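# Seat a loose fuse into an empty clip fuse holder

## Task

Push the loose fuse down into the empty fuse holder so that each of its two end caps rests on the bottom of its clip, while the holder stays lying flat on the bench.

## Robot and tools

Robot: two arms, left_arm and right_arm, facing each other across a table. left_arm's base is on the +y side; these names do not match the left or right side of any image. Each arm ends in a parallel gripper. Its fingers point along the gripper's +x axis and close along its y axis. The reported end_effector_position is the midpoint between the fingers, about 3 to 4 cm behind the tips. Only the last 1.5 cm of each inner finger face is flat.

Frame: everything uses the scene frame. The origin is at the table centre, +z is up, and the table surface is at z = +0.020 m. Positions are in metres, orientations are quaternions (w,x,y,z), and velocities are in m/s and rad/s. Printed poses can be off by a few centimetres, more when the arm is reaching far.

Row layout: every motion command uses a row of 14 numbers, each between -1 and 1. The first seven are for left_arm and the last seven for right_arm: dx, dy, dz, rx, ry, rz, opening. Send all 14 even when only one arm moves. dx, dy, dz are offsets along the scene axes, measured from that arm's current Hand target, which is normally its last commanded pose. They are not places to go to. A value of 1.0 means 0.6 m, so 0.01 is 6 mm. rx, ry, rz form a single rotation vector, also an offset, turning about the Hand target's position; 1.0 means 180 degrees. If the length of dx,dy,dz is over 1.0, it may be shortened along its line. opening is absolute, not an offset: +1 is fully open (0.080 m) and -1 is fully closed. Empty fingers touch at about -0.78. Closing fully takes at least 0.6 s. Sending 0 for a pose number is a real command meaning no offset. To keep a gripper unchanged, repeat its current opening value; a 0 there sets it half open.

execute_actions(actions, cameras): actions is a list of actions. Each action is a table of up to 15 rows, and each row runs for one 1/30 s step. If a table has fewer rows, its last row is held until 15 steps have passed. Every row of an action counts from the Hand target as it was when the action started, not from the previous row. Each new action starts from the updated target, so repeating an offset moves the arm further. An empty list just returns the state and images. The result also lists end_effector_position at some of the steps.

move(target, speed, blend, opening_speed, blocking, cameras): drives each gripper in a straight line to one 14-number row, or through a list of up to 15 rows. All rows in a list are offsets from the same starting Hand targets. speed is in m/s, from 0.002 to 2.4, with a default of 0.25; turning speed is capped at twice that number in rad/s. It can be one value or one value per target. blend, in metres, rounds off corners between list targets. opening_speed is the rate of opening change per second on the -1..1 scale, at least 0.2. With blocking=false, the call returns after about 0.5 s while the move carries on. A move does not avoid obstacles or the other arm. Paths are capped at 10 s. Avoid routes that pass near an arm's own base, since this can flip its shoulder posture. The result adds a move: line. done means at rest within 8 mm and 2 degrees of the target. off_target, held and blocked (stopped far from the commanded spot by something in the way) are other endings, as is fault. limits=paced means the commanded pose was clipped; limits=held means steps were withheld.

wait(seconds 0-10) lets time pass while each arm holds its command. stop brakes a running move. zoom_image(camera, region=[x0,y0,x1,y1]) gives a closer look at one camera's latest image; the region is at most 504x504 px. show_instructions displays the reference images of the fuse holder. finished_scene ends the scene for good.

Cameras: cam_high, cam_low, cam_left_wrist, cam_right_wrist, each 896x504.

Result lines: Hand target is the commanded pose after clipping. Orientation is limited to within 32 degrees of the measured orientation each step. The gripper often stops short of the Hand target. Waiting does not close that gap, but sending an all-zero action asks for the target again. If it still falls short, send the remaining distance. grip_measured is the finger opening on the command scale. It has about a 2 mm error, and it reads narrower than the part when squeezing. To hold something, command about 0.08 below the reading at first contact. grip_effort_n is the motor effort in newtons; negative means closing. Joint torques and External joint torques follow the joint order waist, shoulder, elbow, wrist pitch, wrist yaw, wrist roll. A push toward a larger joint angle lowers the external reading. "within noise" means the joints are still.

Cautions: a gripper pressed against something keeps pushing until commanded back past it. Contact torque at the load limits (waist 18.2, shoulder 22.5, elbow 22.4, wrist pitch 5.92, wrist yaw 5.9, wrist roll 5.54 N m) stops that arm for 10 s. Hot motors (MOTOR HOT line, cutoff at 95 °C) come from holding loads, stretched poses or pushing against unreachable targets. Avoid arm-on-arm contact and never close a gripper on the other gripper's fingers. Move slowly near contact and press the fuse down gently rather than slamming it. Do not drop parts or release them while they are moving. Keep everything on the table. Something may occasionally nudge a loose part. Check the pose and tilt after each move and correct as needed.

Each tool is called after "Request:" in YAML: its name, and indented under it one key for each argument.

Reference images:

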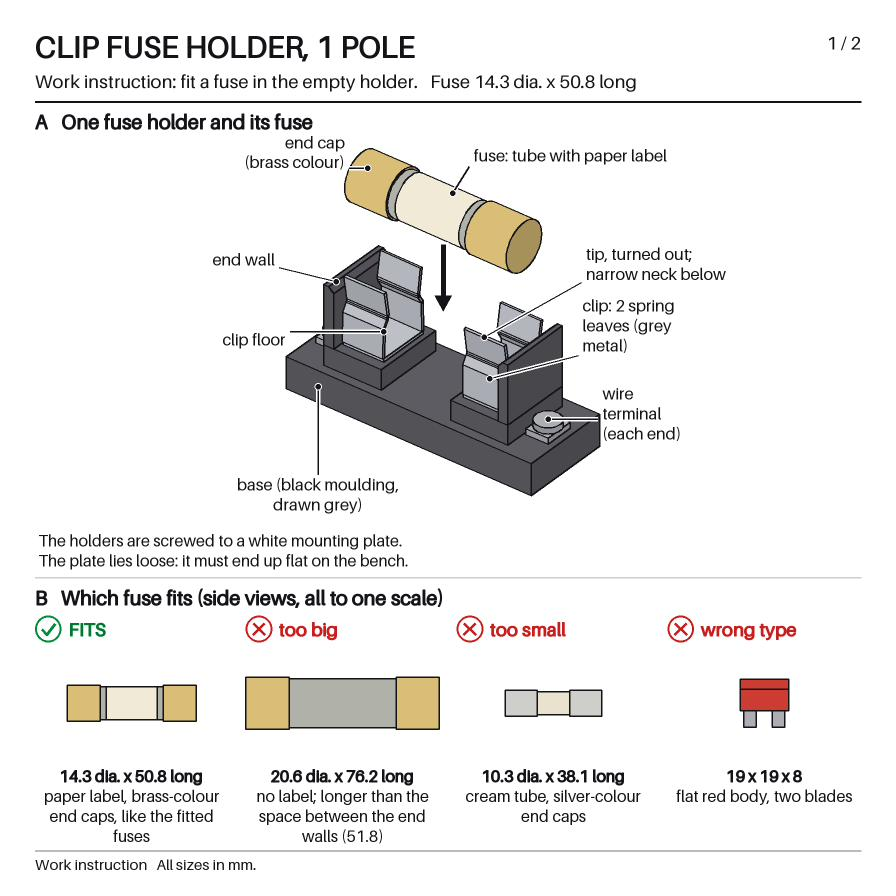

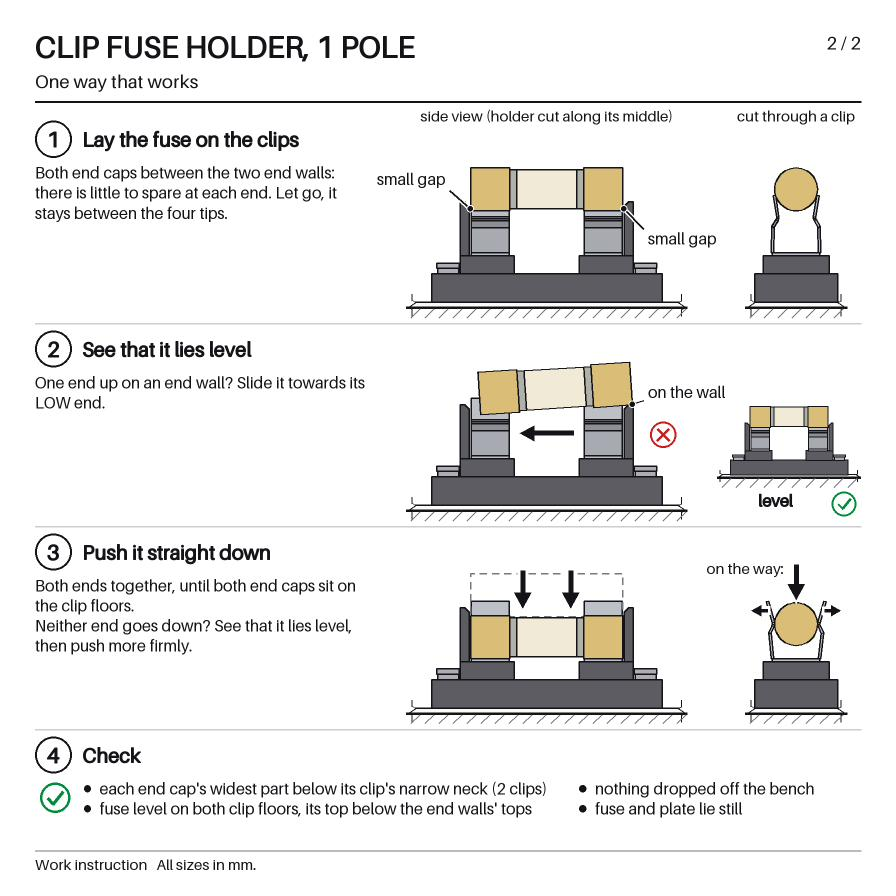

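## Session

Request:
execute_actions:
  actions: []

Scene clock: 0.00 s.
left_arm: end_effector_position=(-0.3207, +0.2240, +0.1480) grip_measured=+1.000 grip_effort_n=n/a end_effector_quat_wxyz=(+0.485, +0.336, +0.249, -0.768) | right_arm: end_effector_position=(-0.1922, -0.1339, +0.1924) grip_measured=+1.000 grip_effort_n=n/a end_effector_quat_wxyz=(+0.041, -0.615, -0.012, +0.788)
Joint positions: left_arm=[-1.061 1.535 0.931 -0.342 -0.366 -0.547 0.08] | right_arm=[0.407 1.832 1.62 -1.185 -0.19 -1.104 0.08]
Joint velocities: within noise
Joint torques (N m): no reading
External joint torques (N m): no reading
Motor temperatures (°C): left_arm=[27 27 39 34 43 32] | right_arm=[33 31 34 29 32 32]
Heat: left arm: hottest wrist yaw 43 °C (+0.0 °C/min); right arm: hottest elbow 34 °C (+0.0 °C/min).
Hand target: left_arm -0.3211, +0.2236, +0.1492; -0.485, -0.334, -0.249, +0.769 | right_arm -0.1925, -0.1335, +0.1945; +0.043, -0.613, -0.014, +0.789
Tool commands: left_gripper/opening=+1.0 right_gripper/opening=+1.0

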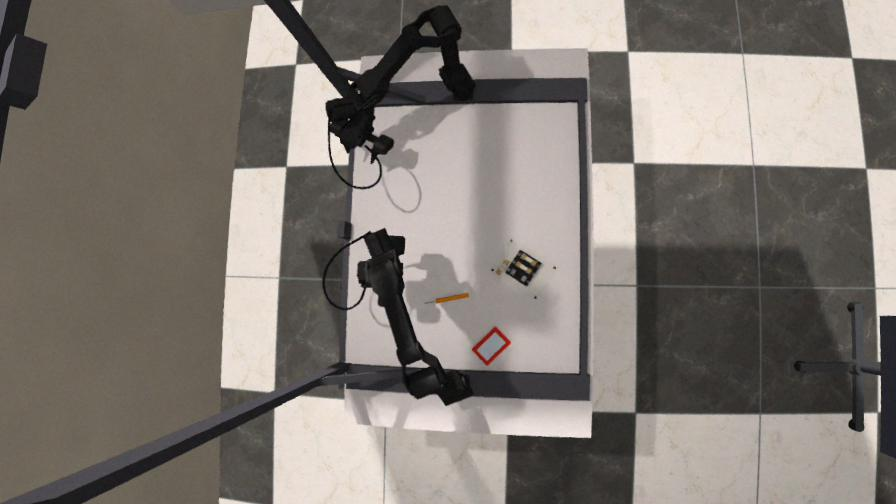

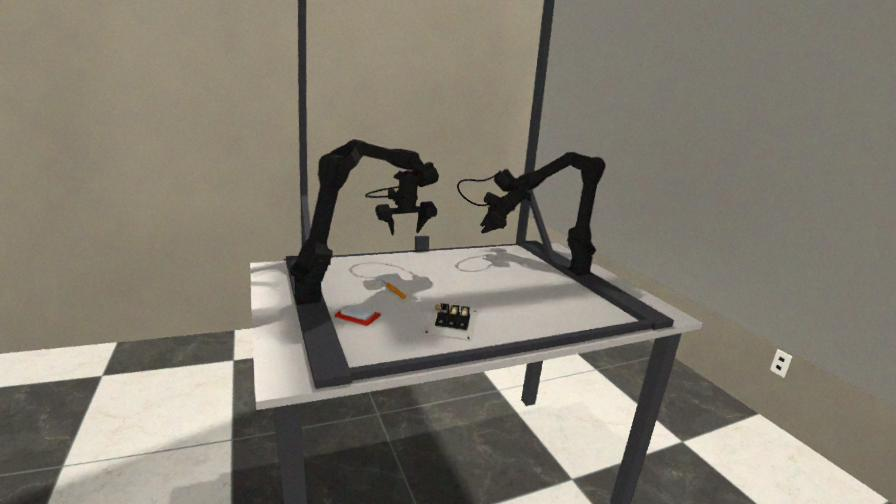

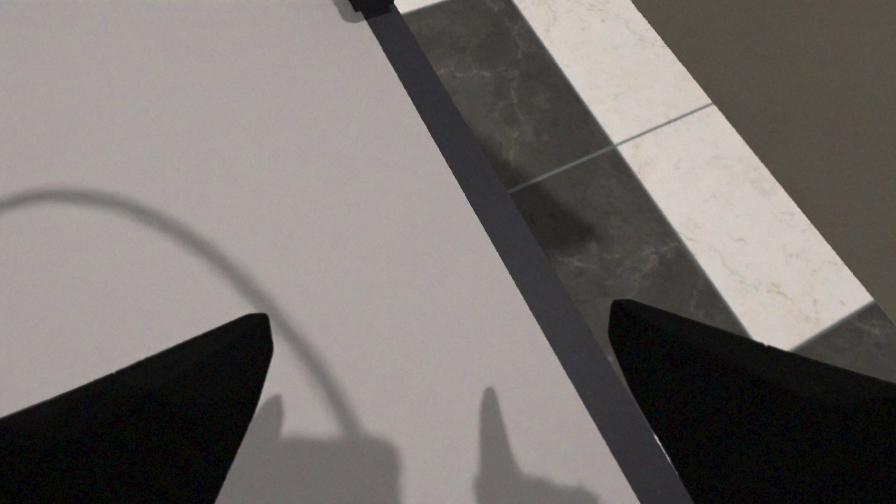

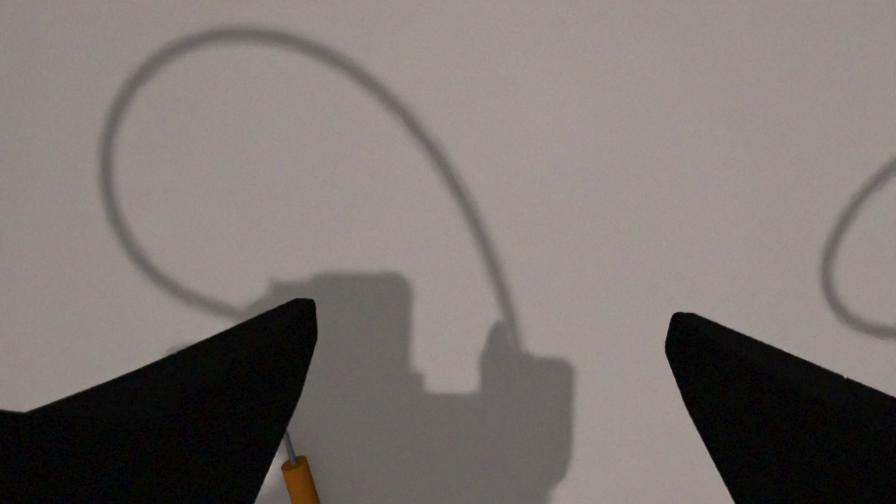

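Request:
zoom_image:
  camera: "cam_high"
  region: [420, 220, 580, 380]

Request:
zoom_image:
  camera: "cam_low"
  region: [320, 270, 500, 350]

Scaled by 3.150 from the camera's 896x504 image, which has a finer 1280x720 frame.

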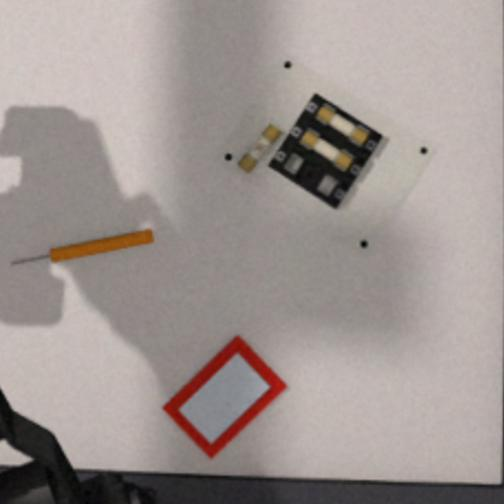

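Scaled by 2.800 from the camera's 896x504 image, which has a finer 1280x720 frame.

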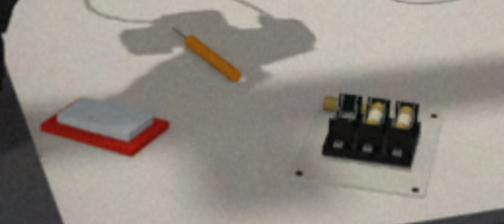

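Request:
move:
  target: [0,0,0,0,0,0,1,0.50,0.006,0.09,-0.026,-0.0796,0.013,1]
  cameras: ["cam_high","cam_right_wrist"]

Scene clock: 19.07 s.
left_arm: end_effector_position=(-0.3207, +0.2240, +0.1480) grip_measured=+1.000 grip_effort_n=0.7 end_effector_quat_wxyz=(+0.485, +0.336, +0.249, -0.768) | right_arm: end_effector_position=(+0.1066, -0.1320, +0.2472) grip_measured=+1.000 grip_effort_n=1.6 end_effector_quat_wxyz=(+0.020, -0.713, -0.016, +0.701)
Joint positions: left_arm=[-1.061 1.535 0.931 -0.342 -0.366 -0.547 0.08] | right_arm=[-0.351 1.9 1.952 -1.569 -0.001 -1.915 0.08]
Joint velocities: within noise
Joint torques (N m): left_arm=[-0.02 -6.24 5.43 1.26 -0.25 0.01] | right_arm=[0.11 -6.4 6.23 0.28 -0.03 -0.17]
External joint torques (N m): left_arm=[0 -0.23 -0.86 0.03 -0.05 0.01] | right_arm=[0.15 1.25 0.97 -0.06 0.02 -0.18]
Motor temperatures (°C): left_arm=[27 31 43 36 43 32] | right_arm=[33 33 37 30 32 32]
Heat: left arm: hottest elbow 43 °C (+12.6 °C/min); right arm: hottest elbow 37 °C (+9.4 °C/min).
Hand target: left_arm -0.3211, +0.2236, +0.1492; -0.485, -0.334, -0.249, +0.769 | right_arm +0.1075, -0.1299, +0.2484; +0.000, +0.707, +0.000, -0.707
Off the commanded pose: left_arm 0.001 m, 0 deg | right_arm 0.003 m, 3 deg.
joint sent to its limit (right arm) — joint 4 (wrist pitch), lower limit. The joint targets are off in orientation, not in position.
move: off_target (right_arm)
Images, in order (width x height): cam_high 896x504, cam_right_wrist 896x504.

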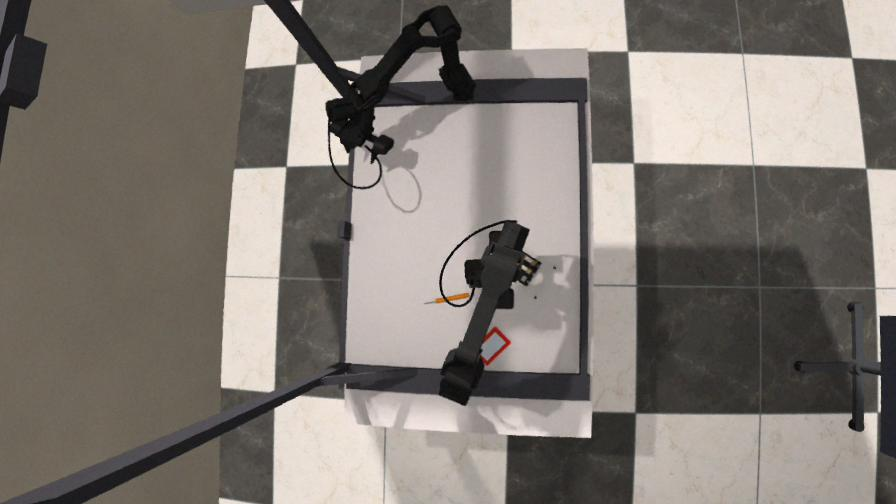

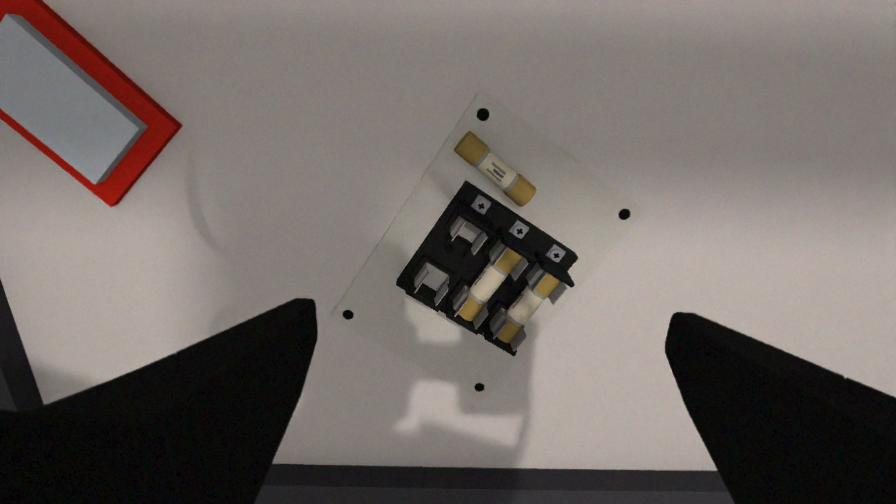

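Request:
move:
  target: [0,0,0,0,0,0,1,0,0.02,-0.09,0,0,0.311,1]
  cameras: ["cam_high","cam_right_wrist"]

Scene clock: 36.00 s.
left_arm: end_effector_position=(-0.3207, +0.2240, +0.1480) grip_measured=+1.000 grip_effort_n=0.7 end_effector_quat_wxyz=(+0.485, +0.336, +0.249, -0.768) | right_arm: end_effector_position=(+0.1087, -0.1176, +0.1986) grip_measured=+1.000 grip_effort_n=1.6 end_effector_quat_wxyz=(+0.325, +0.629, +0.333, -0.623)
Joint positions: left_arm=[-1.061 1.535 0.931 -0.342 -0.366 -0.547 0.08] | right_arm=[-0.343 1.958 1.835 -1.435 -0.002 -2.881 0.08]
Joint velocities: within noise
Joint torques (N m): left_arm=[-0.03 -6.19 5.46 1.25 -0.26 0.01] | right_arm=[0.47 -6.97 4.25 0.41 0.06 -0.23]
External joint torques (N m): left_arm=[-0.04 -0.21 -0.79 0.02 -0.05 0.01] | right_arm=[0.5 1.09 -1.06 0.16 0.07 -0.23]
Motor temperatures (°C): left_arm=[27 33 45 37 43 32] | right_arm=[33 34 37 30 32 32]
Heat: left arm: hottest elbow 45 °C (+10.0 °C/min); right arm: hottest elbow 37 °C (+5.0 °C/min).
Hand target: left_arm -0.3211, +0.2236, +0.1492; -0.485, -0.334, -0.249, +0.769 | right_arm +0.1075, -0.1179, +0.1944; +0.332, +0.625, +0.332, -0.624
Off the commanded pose: left_arm 0.001 m, 0 deg | right_arm 0.004 m, 1 deg.
move: done
Images, in order (width x height): cam_high 896x504, cam_right_wrist 896x504.

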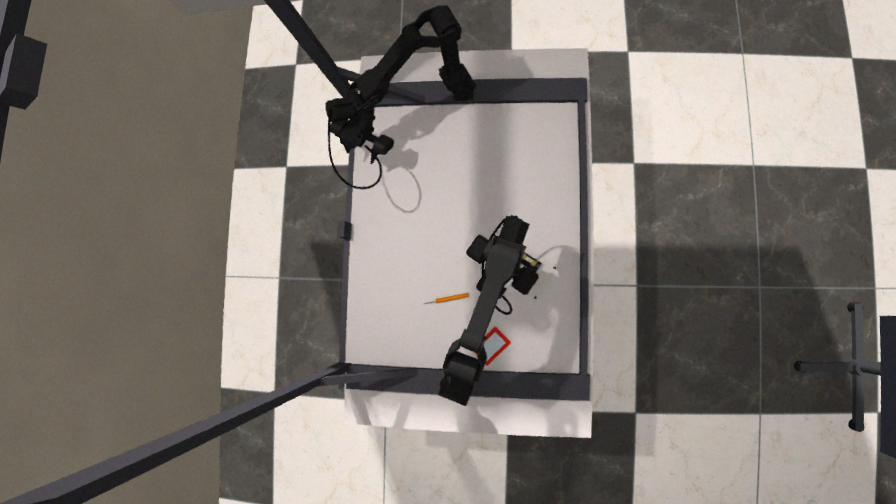

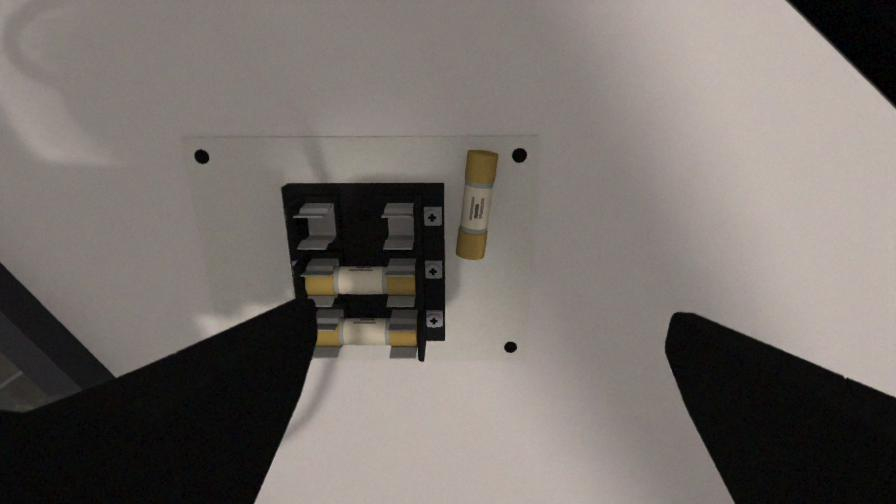

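Request:
move:
  target: [0,0,0,0,0,0,1,-0.005,-0.007,-0.12,0,0,-0.03,-0.3]
  cameras: ["cam_right_wrist"]

Scene clock: 56.37 s.
left_arm: end_effector_position=(-0.3207, +0.2240, +0.1480) grip_measured=+1.000 grip_effort_n=0.7 end_effector_quat_wxyz=(+0.485, +0.336, +0.249, -0.768) | right_arm: end_effector_position=(+0.1058, -0.1210, +0.1237) grip_measured=-0.297 grip_effort_n=-16.0 end_effector_quat_wxyz=(+0.300, +0.640, +0.304, -0.639)
Joint positions: left_arm=[-1.061 1.535 0.931 -0.342 -0.366 -0.547 0.08] | right_arm=[-0.339 1.958 1.537 -1.146 -0.002 -2.793 0.022]
Joint velocities: within noise
Joint torques (N m): left_arm=[-0.02 -6.19 5.45 1.25 -0.26 0.02] | right_arm=[0.49 -7.83 4.21 0.41 0.06 0.17]
External joint torques (N m): left_arm=[-0.01 -0.19 -0.84 0.01 -0.06 0.02] | right_arm=[0.46 0.23 -1.09 0.17 0.07 0.17]
Motor temperatures (°C): left_arm=[27 34 46 38 43 32] | right_arm=[33 37 36 30 31 32]
Heat: left arm: hottest elbow 46 °C (+7.5 °C/min); right arm: hottest shoulder 37 °C (+6.4 °C/min).
Hand target: left_arm -0.3211, +0.2236, +0.1492; -0.485, -0.334, -0.249, +0.769 | right_arm +0.1044, -0.1221, +0.1223; +0.302, +0.640, +0.302, -0.639
Off the commanded pose: left_arm 0.001 m, 0 deg | right_arm 0.002 m, 0 deg.
move: done
Images, in order (width x height): cam_right_wrist 896x504.

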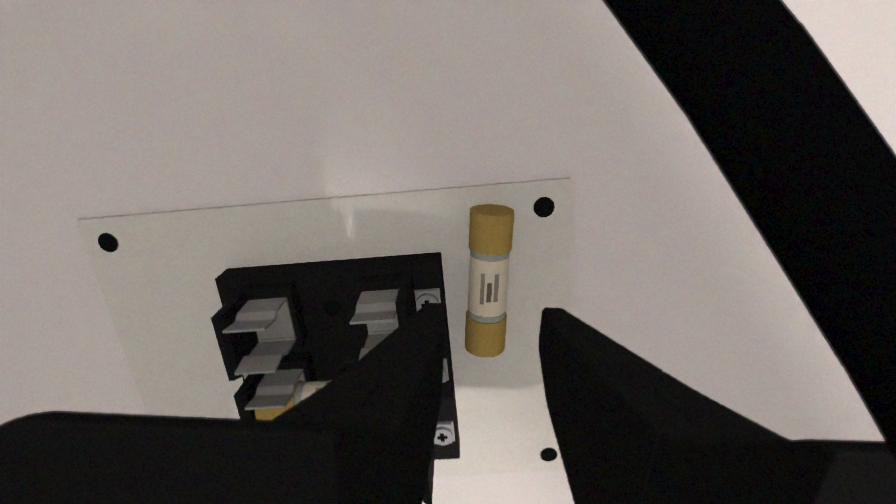

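Request:
move:
  target: [0,0,0,0,0,0,1,-0.007,0.061,-0.034,-0.0707,-0.0858,0,-0.3]
  cameras: ["cam_right_wrist","cam_low"]

Request:
zoom_image:
  camera: "cam_low"
  region: [360, 200, 560, 350]

Scene clock: 80.60 s.
left_arm: end_effector_position=(-0.3207, +0.2240, +0.1480) grip_measured=+1.000 grip_effort_n=0.7 end_effector_quat_wxyz=(+0.485, +0.336, +0.249, -0.768) | right_arm: end_effector_position=(+0.0996, -0.0873, +0.1027) grip_measured=-0.297 grip_effort_n=-14.7 end_effector_quat_wxyz=(+0.409, +0.681, +0.188, -0.578)
Joint positions: left_arm=[-1.061 1.535 0.931 -0.342 -0.366 -0.547 0.08] | right_arm=[-0.184 2.24 1.845 -1.35 0.301 -2.614 0.022]
Joint velocities: within noise
Joint torques (N m): left_arm=[-0.02 -6.2 5.47 1.26 -0.25 0.02] | right_arm=[0.01 -8.02 5.79 -0.19 0.3 0.13]
External joint torques (N m): left_arm=[-0.01 -0.22 -0.79 0.04 -0.05 0.01] | right_arm=[0 1.6 0.76 -0.13 0.15 0.15]
Motor temperatures (°C): left_arm=[27 35 47 38 42 32] | right_arm=[33 39 36 30 31 32]
Heat: left arm: hottest elbow 47 °C (+3.0 °C/min); right arm: hottest shoulder 39 °C (+6.0 °C/min).
Hand target: left_arm -0.3211, +0.2236, +0.1492; -0.485, -0.334, -0.249, +0.769 | right_arm +0.1004, -0.0855, +0.1020; +0.408, +0.682, +0.186, -0.577
Off the commanded pose: left_arm 0.001 m, 0 deg | right_arm 0.002 m, 0 deg.
move: done
Images, in order (width x height): cam_low 896x504, cam_right_wrist 896x504.

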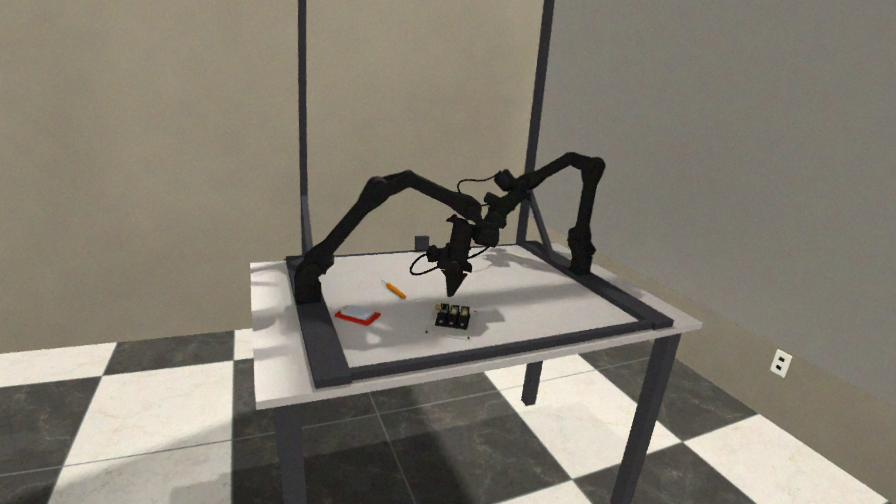

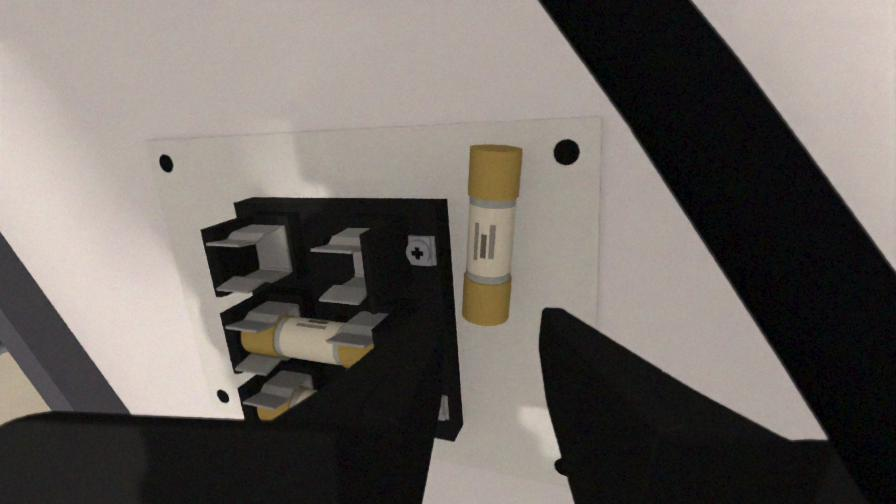

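Scaled by 2.520 from the camera's 896x504 image, which has a finer 1280x720 frame.

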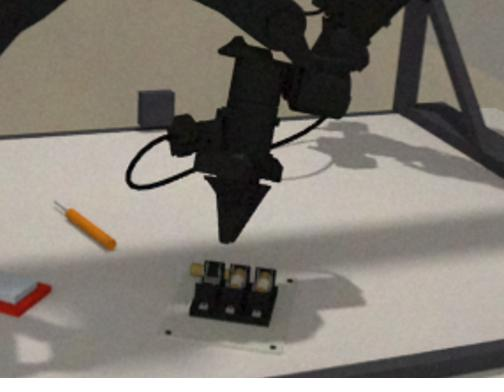

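Request:
move:
  target: [0,0,0,0,0,0,1,0.01,-0.0147,-0.047,0,0,0,-0.3]
  cameras: ["cam_right_wrist"]

Scene clock: 85.33 s.
left_arm: end_effector_position=(-0.3207, +0.2240, +0.1480) grip_measured=+1.000 grip_effort_n=0.7 end_effector_quat_wxyz=(+0.485, +0.336, +0.249, -0.768) | right_arm: end_effector_position=(+0.1054, -0.0923, +0.0756) grip_measured=-0.297 grip_effort_n=-14.7 end_effector_quat_wxyz=(+0.404, +0.684, +0.188, -0.577)
Joint positions: left_arm=[-1.061 1.535 0.931 -0.342 -0.366 -0.547 0.08] | right_arm=[-0.199 2.24 1.737 -1.23 0.304 -2.623 0.022]
Joint velocities: within noise
Joint torques (N m): left_arm=[-0.04 -6.2 5.44 1.25 -0.25 0.02] | right_arm=[-0.29 -8.88 3.91 0.11 0.3 -0.2]
External joint torques (N m): left_arm=[-0.02 -0.24 -0.79 0.04 -0.05 0.01] | right_arm=[-0.37 0.73 -1.1 0.13 0.14 -0.18]
Motor temperatures (°C): left_arm=[27 35 47 38 42 32] | right_arm=[33 40 37 30 31 32]
Heat: left arm: hottest elbow 47 °C (+3.0 °C/min); right arm: hottest shoulder 40 °C (+7.1 °C/min).
Hand target: left_arm -0.3211, +0.2236, +0.1492; -0.485, -0.334, -0.249, +0.769 | right_arm +0.1063, -0.0944, +0.0737; +0.409, +0.682, +0.186, -0.577
Off the commanded pose: left_arm 0.001 m, 0 deg | right_arm 0.003 m, 1 deg.
move: done
Images, in order (width x height): cam_right_wrist 896x504.

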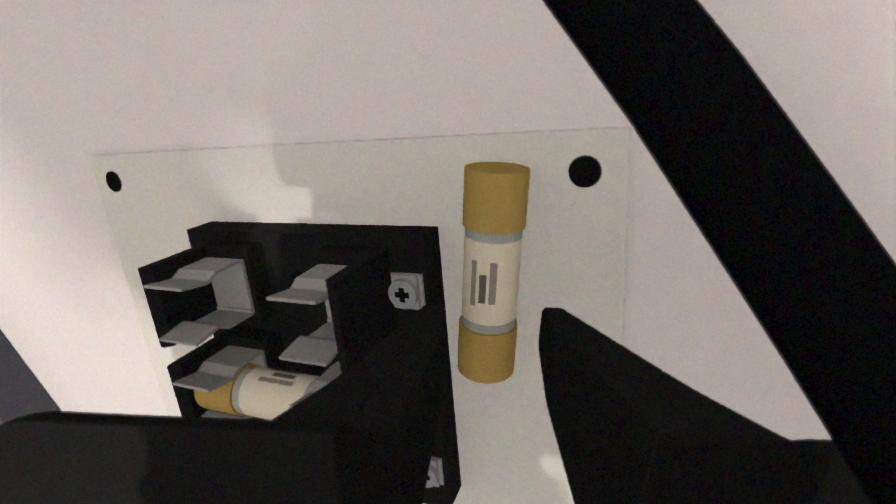

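Request:
move:
  target:
    - [0,0,0,0,0,0,1,-0.0095,-0.0085,-0.012,0,0,0,-0.4]
    - [0,0,0,0,0,0,1,-0.0027,-0.0152,-0.0253,0,0,0,-0.4]
  speed: 0.06
  cameras: ["cam_right_wrist"]

Scene clock: 94.03 s.
left_arm: end_effector_position=(-0.3207, +0.2240, +0.1480) grip_measured=+1.000 grip_effort_n=1.2 end_effector_quat_wxyz=(+0.485, +0.336, +0.249, -0.768) | right_arm: end_effector_position=(+0.1032, -0.0987, +0.0637) grip_measured=-0.397 grip_effort_n=-15.1 end_effector_quat_wxyz=(+0.403, +0.687, +0.191, -0.574)
Joint positions: left_arm=[-1.061 1.535 0.931 -0.342 -0.366 -0.547 0.08] | right_arm=[-0.196 2.219 1.654 -1.158 0.307 -2.623 0.017]
Joint velocities: within noise
Joint torques (N m): left_arm=[-0.01 -6.24 5.45 1.25 -0.26 0.02] | right_arm=[-0.61 -8.26 2.94 0.38 0.14 -0.18]
External joint torques (N m): left_arm=[0 -0.21 -0.87 0.01 -0.05 0.01] | right_arm=[-0.62 1.1 -1.95 0.39 -0.03 -0.17]
Motor temperatures (°C): left_arm=[27 36 47 39 42 32] | right_arm=[33 41 37 30 31 32]
Heat: left arm: hottest elbow 47 °C (+2.0 °C/min); right arm: hottest shoulder 41 °C (+7.1 °C/min).
Hand target: left_arm -0.3211, +0.2236, +0.1492; -0.485, -0.334, -0.249, +0.769 | right_arm +0.1046, -0.1034, +0.0586; +0.408, +0.682, +0.186, -0.577
Off the commanded pose: left_arm 0.001 m, 0 deg | right_arm 0.007 m, 1 deg.
move: done
Images, in order (width x height): cam_right_wrist 896x504.

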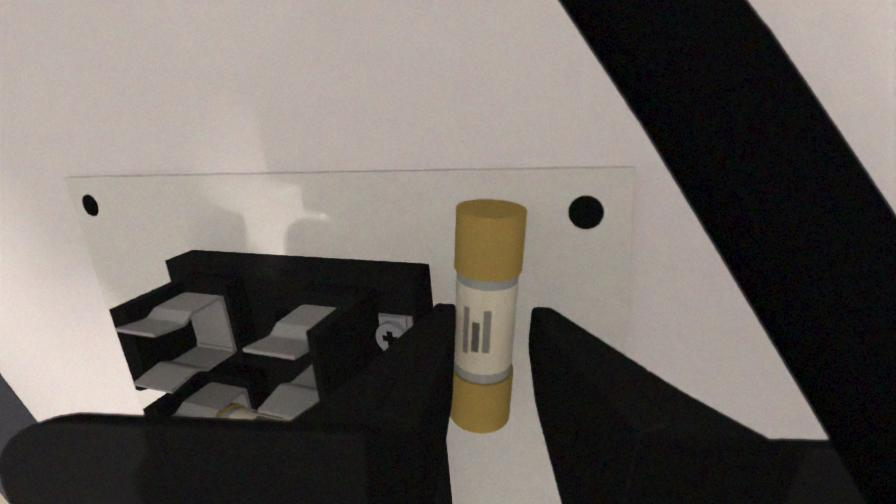

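Request:
move:
  target:
    - [0,0,0,0,0,0,1,-0.0042,-0.0052,0.002,0,0,0,-0.4]
    - [0,0,0,0,0,0,1,-0.0042,-0.0052,0.002,0,0,0,-0.63]
  speed: 0.05
  opening_speed: 0.4
  cameras: ["cam_right_wrist"]

Scene clock: 99.63 s.
left_arm: end_effector_position=(-0.3207, +0.2240, +0.1480) grip_measured=+1.000 grip_effort_n=1.2 end_effector_quat_wxyz=(+0.485, +0.336, +0.249, -0.768) | right_arm: end_effector_position=(+0.1027, -0.1011, +0.0638) grip_measured=-0.554 grip_effort_n=-83.5 end_effector_quat_wxyz=(+0.402, +0.688, +0.192, -0.573)
Joint positions: left_arm=[-1.061 1.535 0.931 -0.342 -0.366 -0.547 0.08] | right_arm=[-0.196 2.207 1.635 -1.148 0.307 -2.624 0.01]
Joint velocities: within noise
Joint torques (N m): left_arm=[-0.04 -6.22 5.45 1.26 -0.25 0.02] | right_arm=[-0.19 -8.54 2.97 -0.09 0.16 -0.02]
External joint torques (N m): left_arm=[-0.04 -0.21 -0.84 0.02 -0.04 0.01] | right_arm=[-0.25 0.66 -1.84 -0.06 0 -0.01]
Motor temperatures (°C): left_arm=[27 36 47 39 42 32] | right_arm=[33 40 36 30 31 32]
Heat: left arm: hottest elbow 47 °C (+1.0 °C/min); right arm: hottest shoulder 40 °C (+5.0 °C/min).
Hand target: left_arm -0.3211, +0.2236, +0.1492; -0.485, -0.334, -0.249, +0.769 | right_arm +0.1022, -0.1065, +0.0599; +0.408, +0.682, +0.187, -0.577
Off the commanded pose: left_arm 0.001 m, 0 deg | right_arm 0.007 m, 1 deg.
move: done
Images, in order (width x height): cam_right_wrist 896x504.

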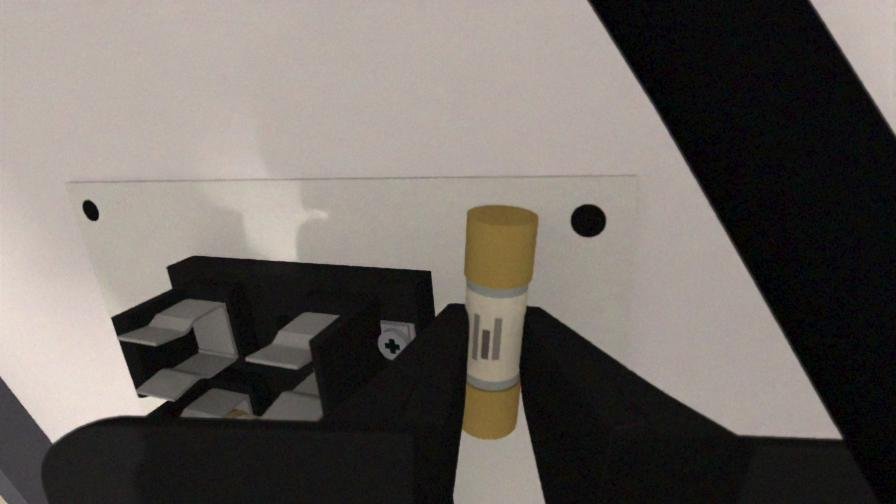

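Request:
move:
  target:
    - [0,0,0,0,0,0,1,0,0.005,0.06,0,0,0,-0.63]
    - [0,0,0,0,0,0,1,0,0,0.15,0.0707,0.0858,0,-0.63]
  speed: 0.15
  cameras: []

Request:
move:
  target: [0,0,0,0,0,0,1,0.088,-0.053,-0.01,0,0,-0.469,-0.63]
  speed: 0.4

Scene clock: 113.97 s.
left_arm: end_effector_position=(-0.3207, +0.2240, +0.1480) grip_measured=+1.000 grip_effort_n=0.7 end_effector_quat_wxyz=(+0.485, +0.336, +0.249, -0.768) | right_arm: end_effector_position=(+0.1019, -0.1054, +0.1455) grip_measured=-0.554 grip_effort_n=-83.5 end_effector_quat_wxyz=(+0.304, +0.639, +0.298, -0.641)
Joint positions: left_arm=[-1.061 1.535 0.931 -0.342 -0.366 -0.547 0.08] | right_arm=[-0.314 2.011 1.701 -1.269 0.003 -2.763 0.01]
Joint velocities: within noise
Joint torques (N m): left_arm=[-0.06 -6.26 5.48 1.25 -0.25 0.01] | right_arm=[-0.21 -9.86 4.82 0.11 -0.13 -0.23]
External joint torques (N m): left_arm=[-0.03 -0.31 -0.72 0.04 -0.05 0] | right_arm=[-0.18 -1.44 -0.5 -0.1 -0.11 -0.23]
Motor temperatures (°C): left_arm=[27 36 48 39 42 32] | right_arm=[32 40 36 30 31 32]
Heat: left arm: hottest elbow 48 °C (+2.0 °C/min); right arm: hottest shoulder 40 °C (+4.0 °C/min).
Hand target: left_arm -0.3211, +0.2236, +0.1492; -0.485, -0.334, -0.249, +0.769 | right_arm +0.1022, -0.1065, +0.1498; +0.302, +0.640, +0.302, -0.639
Off the commanded pose: left_arm 0.001 m, 0 deg | right_arm 0.005 m, 1 deg.
move: done
No camera images: "cameras" was empty.

Scene clock: 116.43 s.
left_arm: end_effector_position=(-0.3207, +0.2240, +0.1480) grip_measured=+1.000 grip_effort_n=1.2 end_effector_quat_wxyz=(+0.485, +0.336, +0.249, -0.768) | right_arm: end_effector_position=(+0.1549, -0.1367, +0.1404) grip_measured=-0.554 grip_effort_n=-83.5 end_effector_quat_wxyz=(+0.200, -0.677, +0.207, +0.677)
Joint positions: left_arm=[-1.061 1.535 0.931 -0.342 -0.366 -0.547 0.08] | right_arm=[-0.476 1.98 1.636 -1.236 0.002 -1.463 0.01]
Joint velocities: within noise
Joint torques (N m): left_arm=[-0.04 -6.22 5.46 1.24 -0.26 0.02] | right_arm=[-0.37 -9.56 4.29 0.44 -0.09 0.2]
External joint torques (N m): left_arm=[-0.06 -0.26 -0.8 0.01 -0.05 0.02] | right_arm=[-0.23 -1.2 -1.11 0.19 -0.05 0.21]
Motor temperatures (°C): left_arm=[27 36 48 39 42 32] | right_arm=[32 41 36 30 31 32]
Heat: left arm: hottest elbow 48 °C (+1.0 °C/min); right arm: hottest shoulder 41 °C (+4.0 °C/min).
Hand target: left_arm -0.3211, +0.2236, +0.1492; -0.485, -0.334, -0.249, +0.769 | right_arm +0.1550, -0.1383, +0.1438; -0.206, +0.677, -0.206, -0.676
Off the commanded pose: left_arm 0.001 m, 0 deg | right_arm 0.004 m, 1 deg.
move: done

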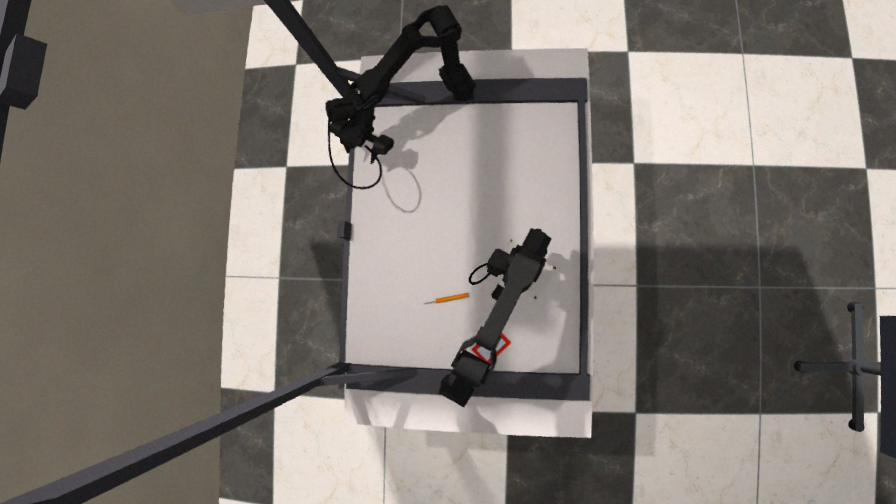

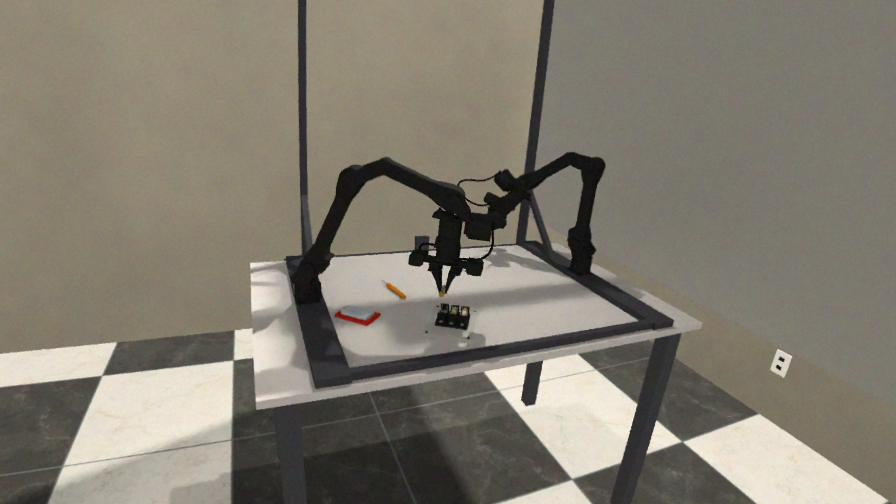

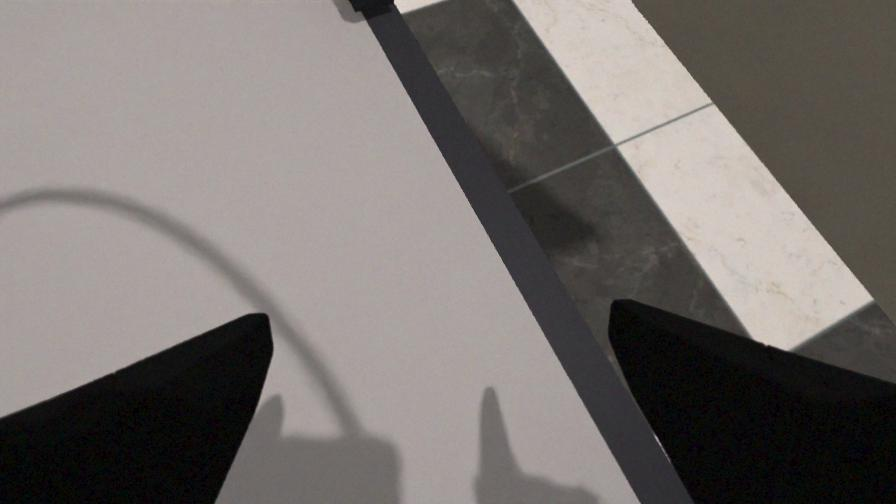

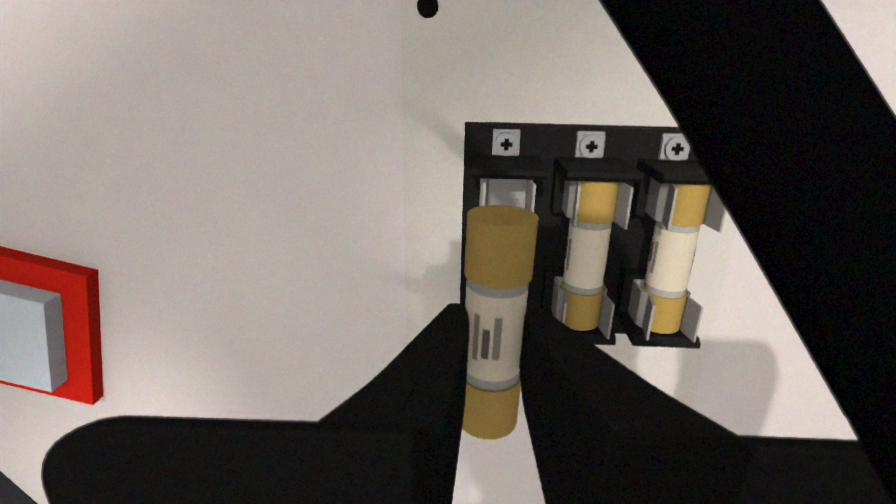

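Request:
zoom_image:
  camera: "cam_right_wrist"
  region: [440, 100, 740, 450]

Request:
zoom_image:
  camera: "cam_low"
  region: [400, 260, 500, 350]

Scaled by 1.440 from the camera's 896x504 image, which has a finer 1280x720 frame.

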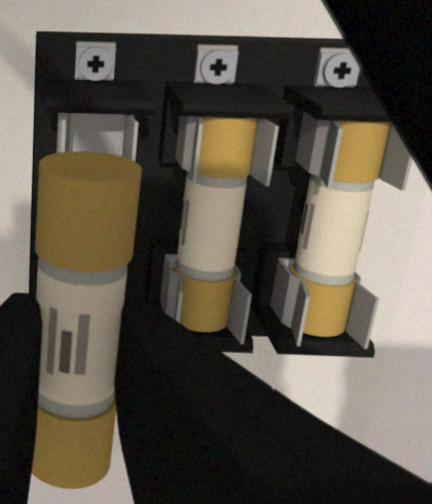

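Scaled by 5.040 from the camera's 896x504 image, which has a finer 1280x720 frame.

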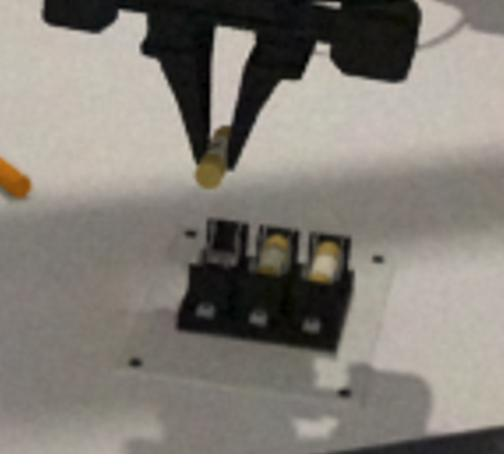

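Request:
move:
  target: [0,0,0,0,0,0,1,0.0065,0.0097,-0.045,0,0,0,-0.63]
  speed: 0.1
  cameras: ["cam_right_wrist","cam_low"]

Request:
zoom_image:
  camera: "cam_right_wrist"
  region: [400, 100, 750, 450]

Request:
zoom_image:
  camera: "cam_low"
  region: [420, 270, 490, 340]

Scene clock: 139.73 s.
left_arm: end_effector_position=(-0.3207, +0.2240, +0.1480) grip_measured=+1.000 grip_effort_n=0.2 end_effector_quat_wxyz=(+0.485, +0.336, +0.249, -0.768) | right_arm: end_effector_position=(+0.1583, -0.1307, +0.1205) grip_measured=-0.554 grip_effort_n=-83.5 end_effector_quat_wxyz=(+0.207, -0.678, +0.200, +0.676)
Joint positions: left_arm=[-1.061 1.535 0.931 -0.342 -0.366 -0.547 0.08] | right_arm=[-0.477 2.002 1.587 -1.146 0.002 -1.463 0.01]
Joint velocities: within noise
Joint torques (N m): left_arm=[-0.06 -6.21 5.49 1.26 -0.27 0.02] | right_arm=[-0.4 -7.29 4.1 0.51 -0.07 0.11]
External joint torques (N m): left_arm=[-0.05 -0.18 -0.84 0.01 -0.06 0.01] | right_arm=[-0.41 1.18 -1.3 0.2 -0.02 0.11]
Motor temperatures (°C): left_arm=[27 37 48 39 42 32] | right_arm=[32 44 37 30 31 32]
Heat: left arm: hottest elbow 48 °C (+1.0 °C/min); right arm: hottest shoulder 44 °C (+5.0 °C/min).
Hand target: left_arm -0.3211, +0.2236, +0.1492; -0.485, -0.334, -0.249, +0.769 | right_arm +0.1589, -0.1325, +0.1169; -0.206, +0.677, -0.206, -0.676
Off the commanded pose: left_arm 0.001 m, 0 deg | right_arm 0.004 m, 1 deg.
move: done
Images, in order (width x height): cam_low 896x504, cam_right_wrist 896x504.

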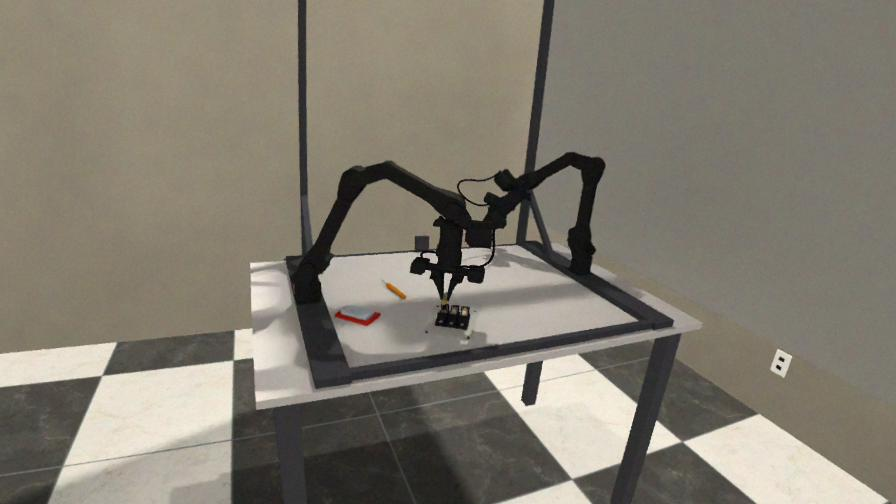

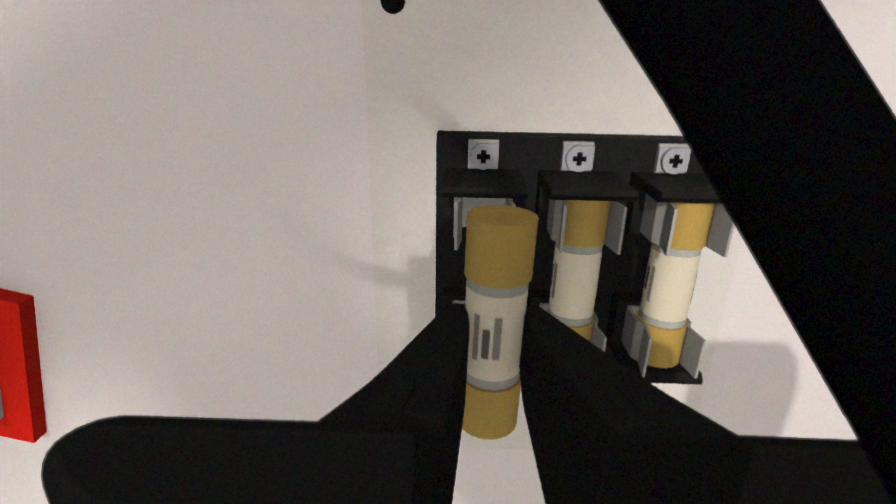

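Scaled by 1.440 from the camera's 896x504 image, which has a finer 1280x720 frame.

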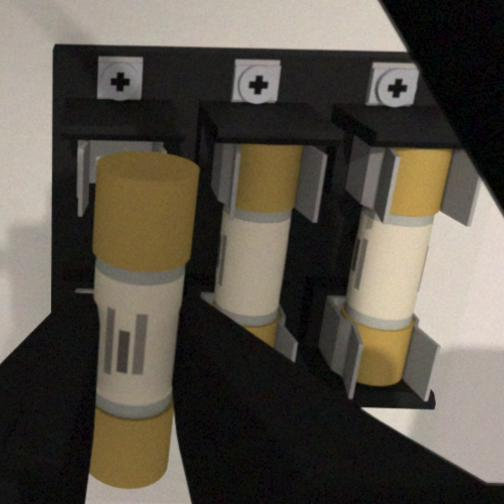

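Scaled by 7.200 from the camera's 896x504 image, which has a finer 1280x720 frame.

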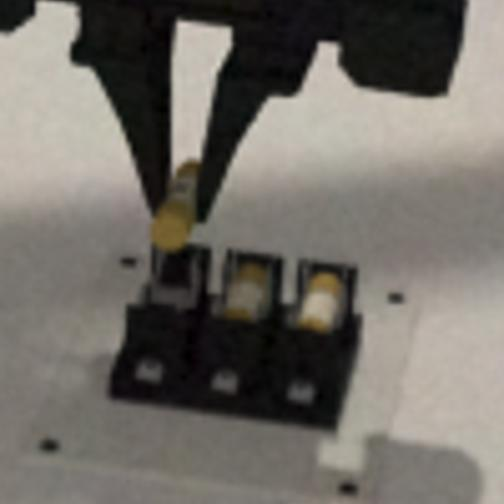

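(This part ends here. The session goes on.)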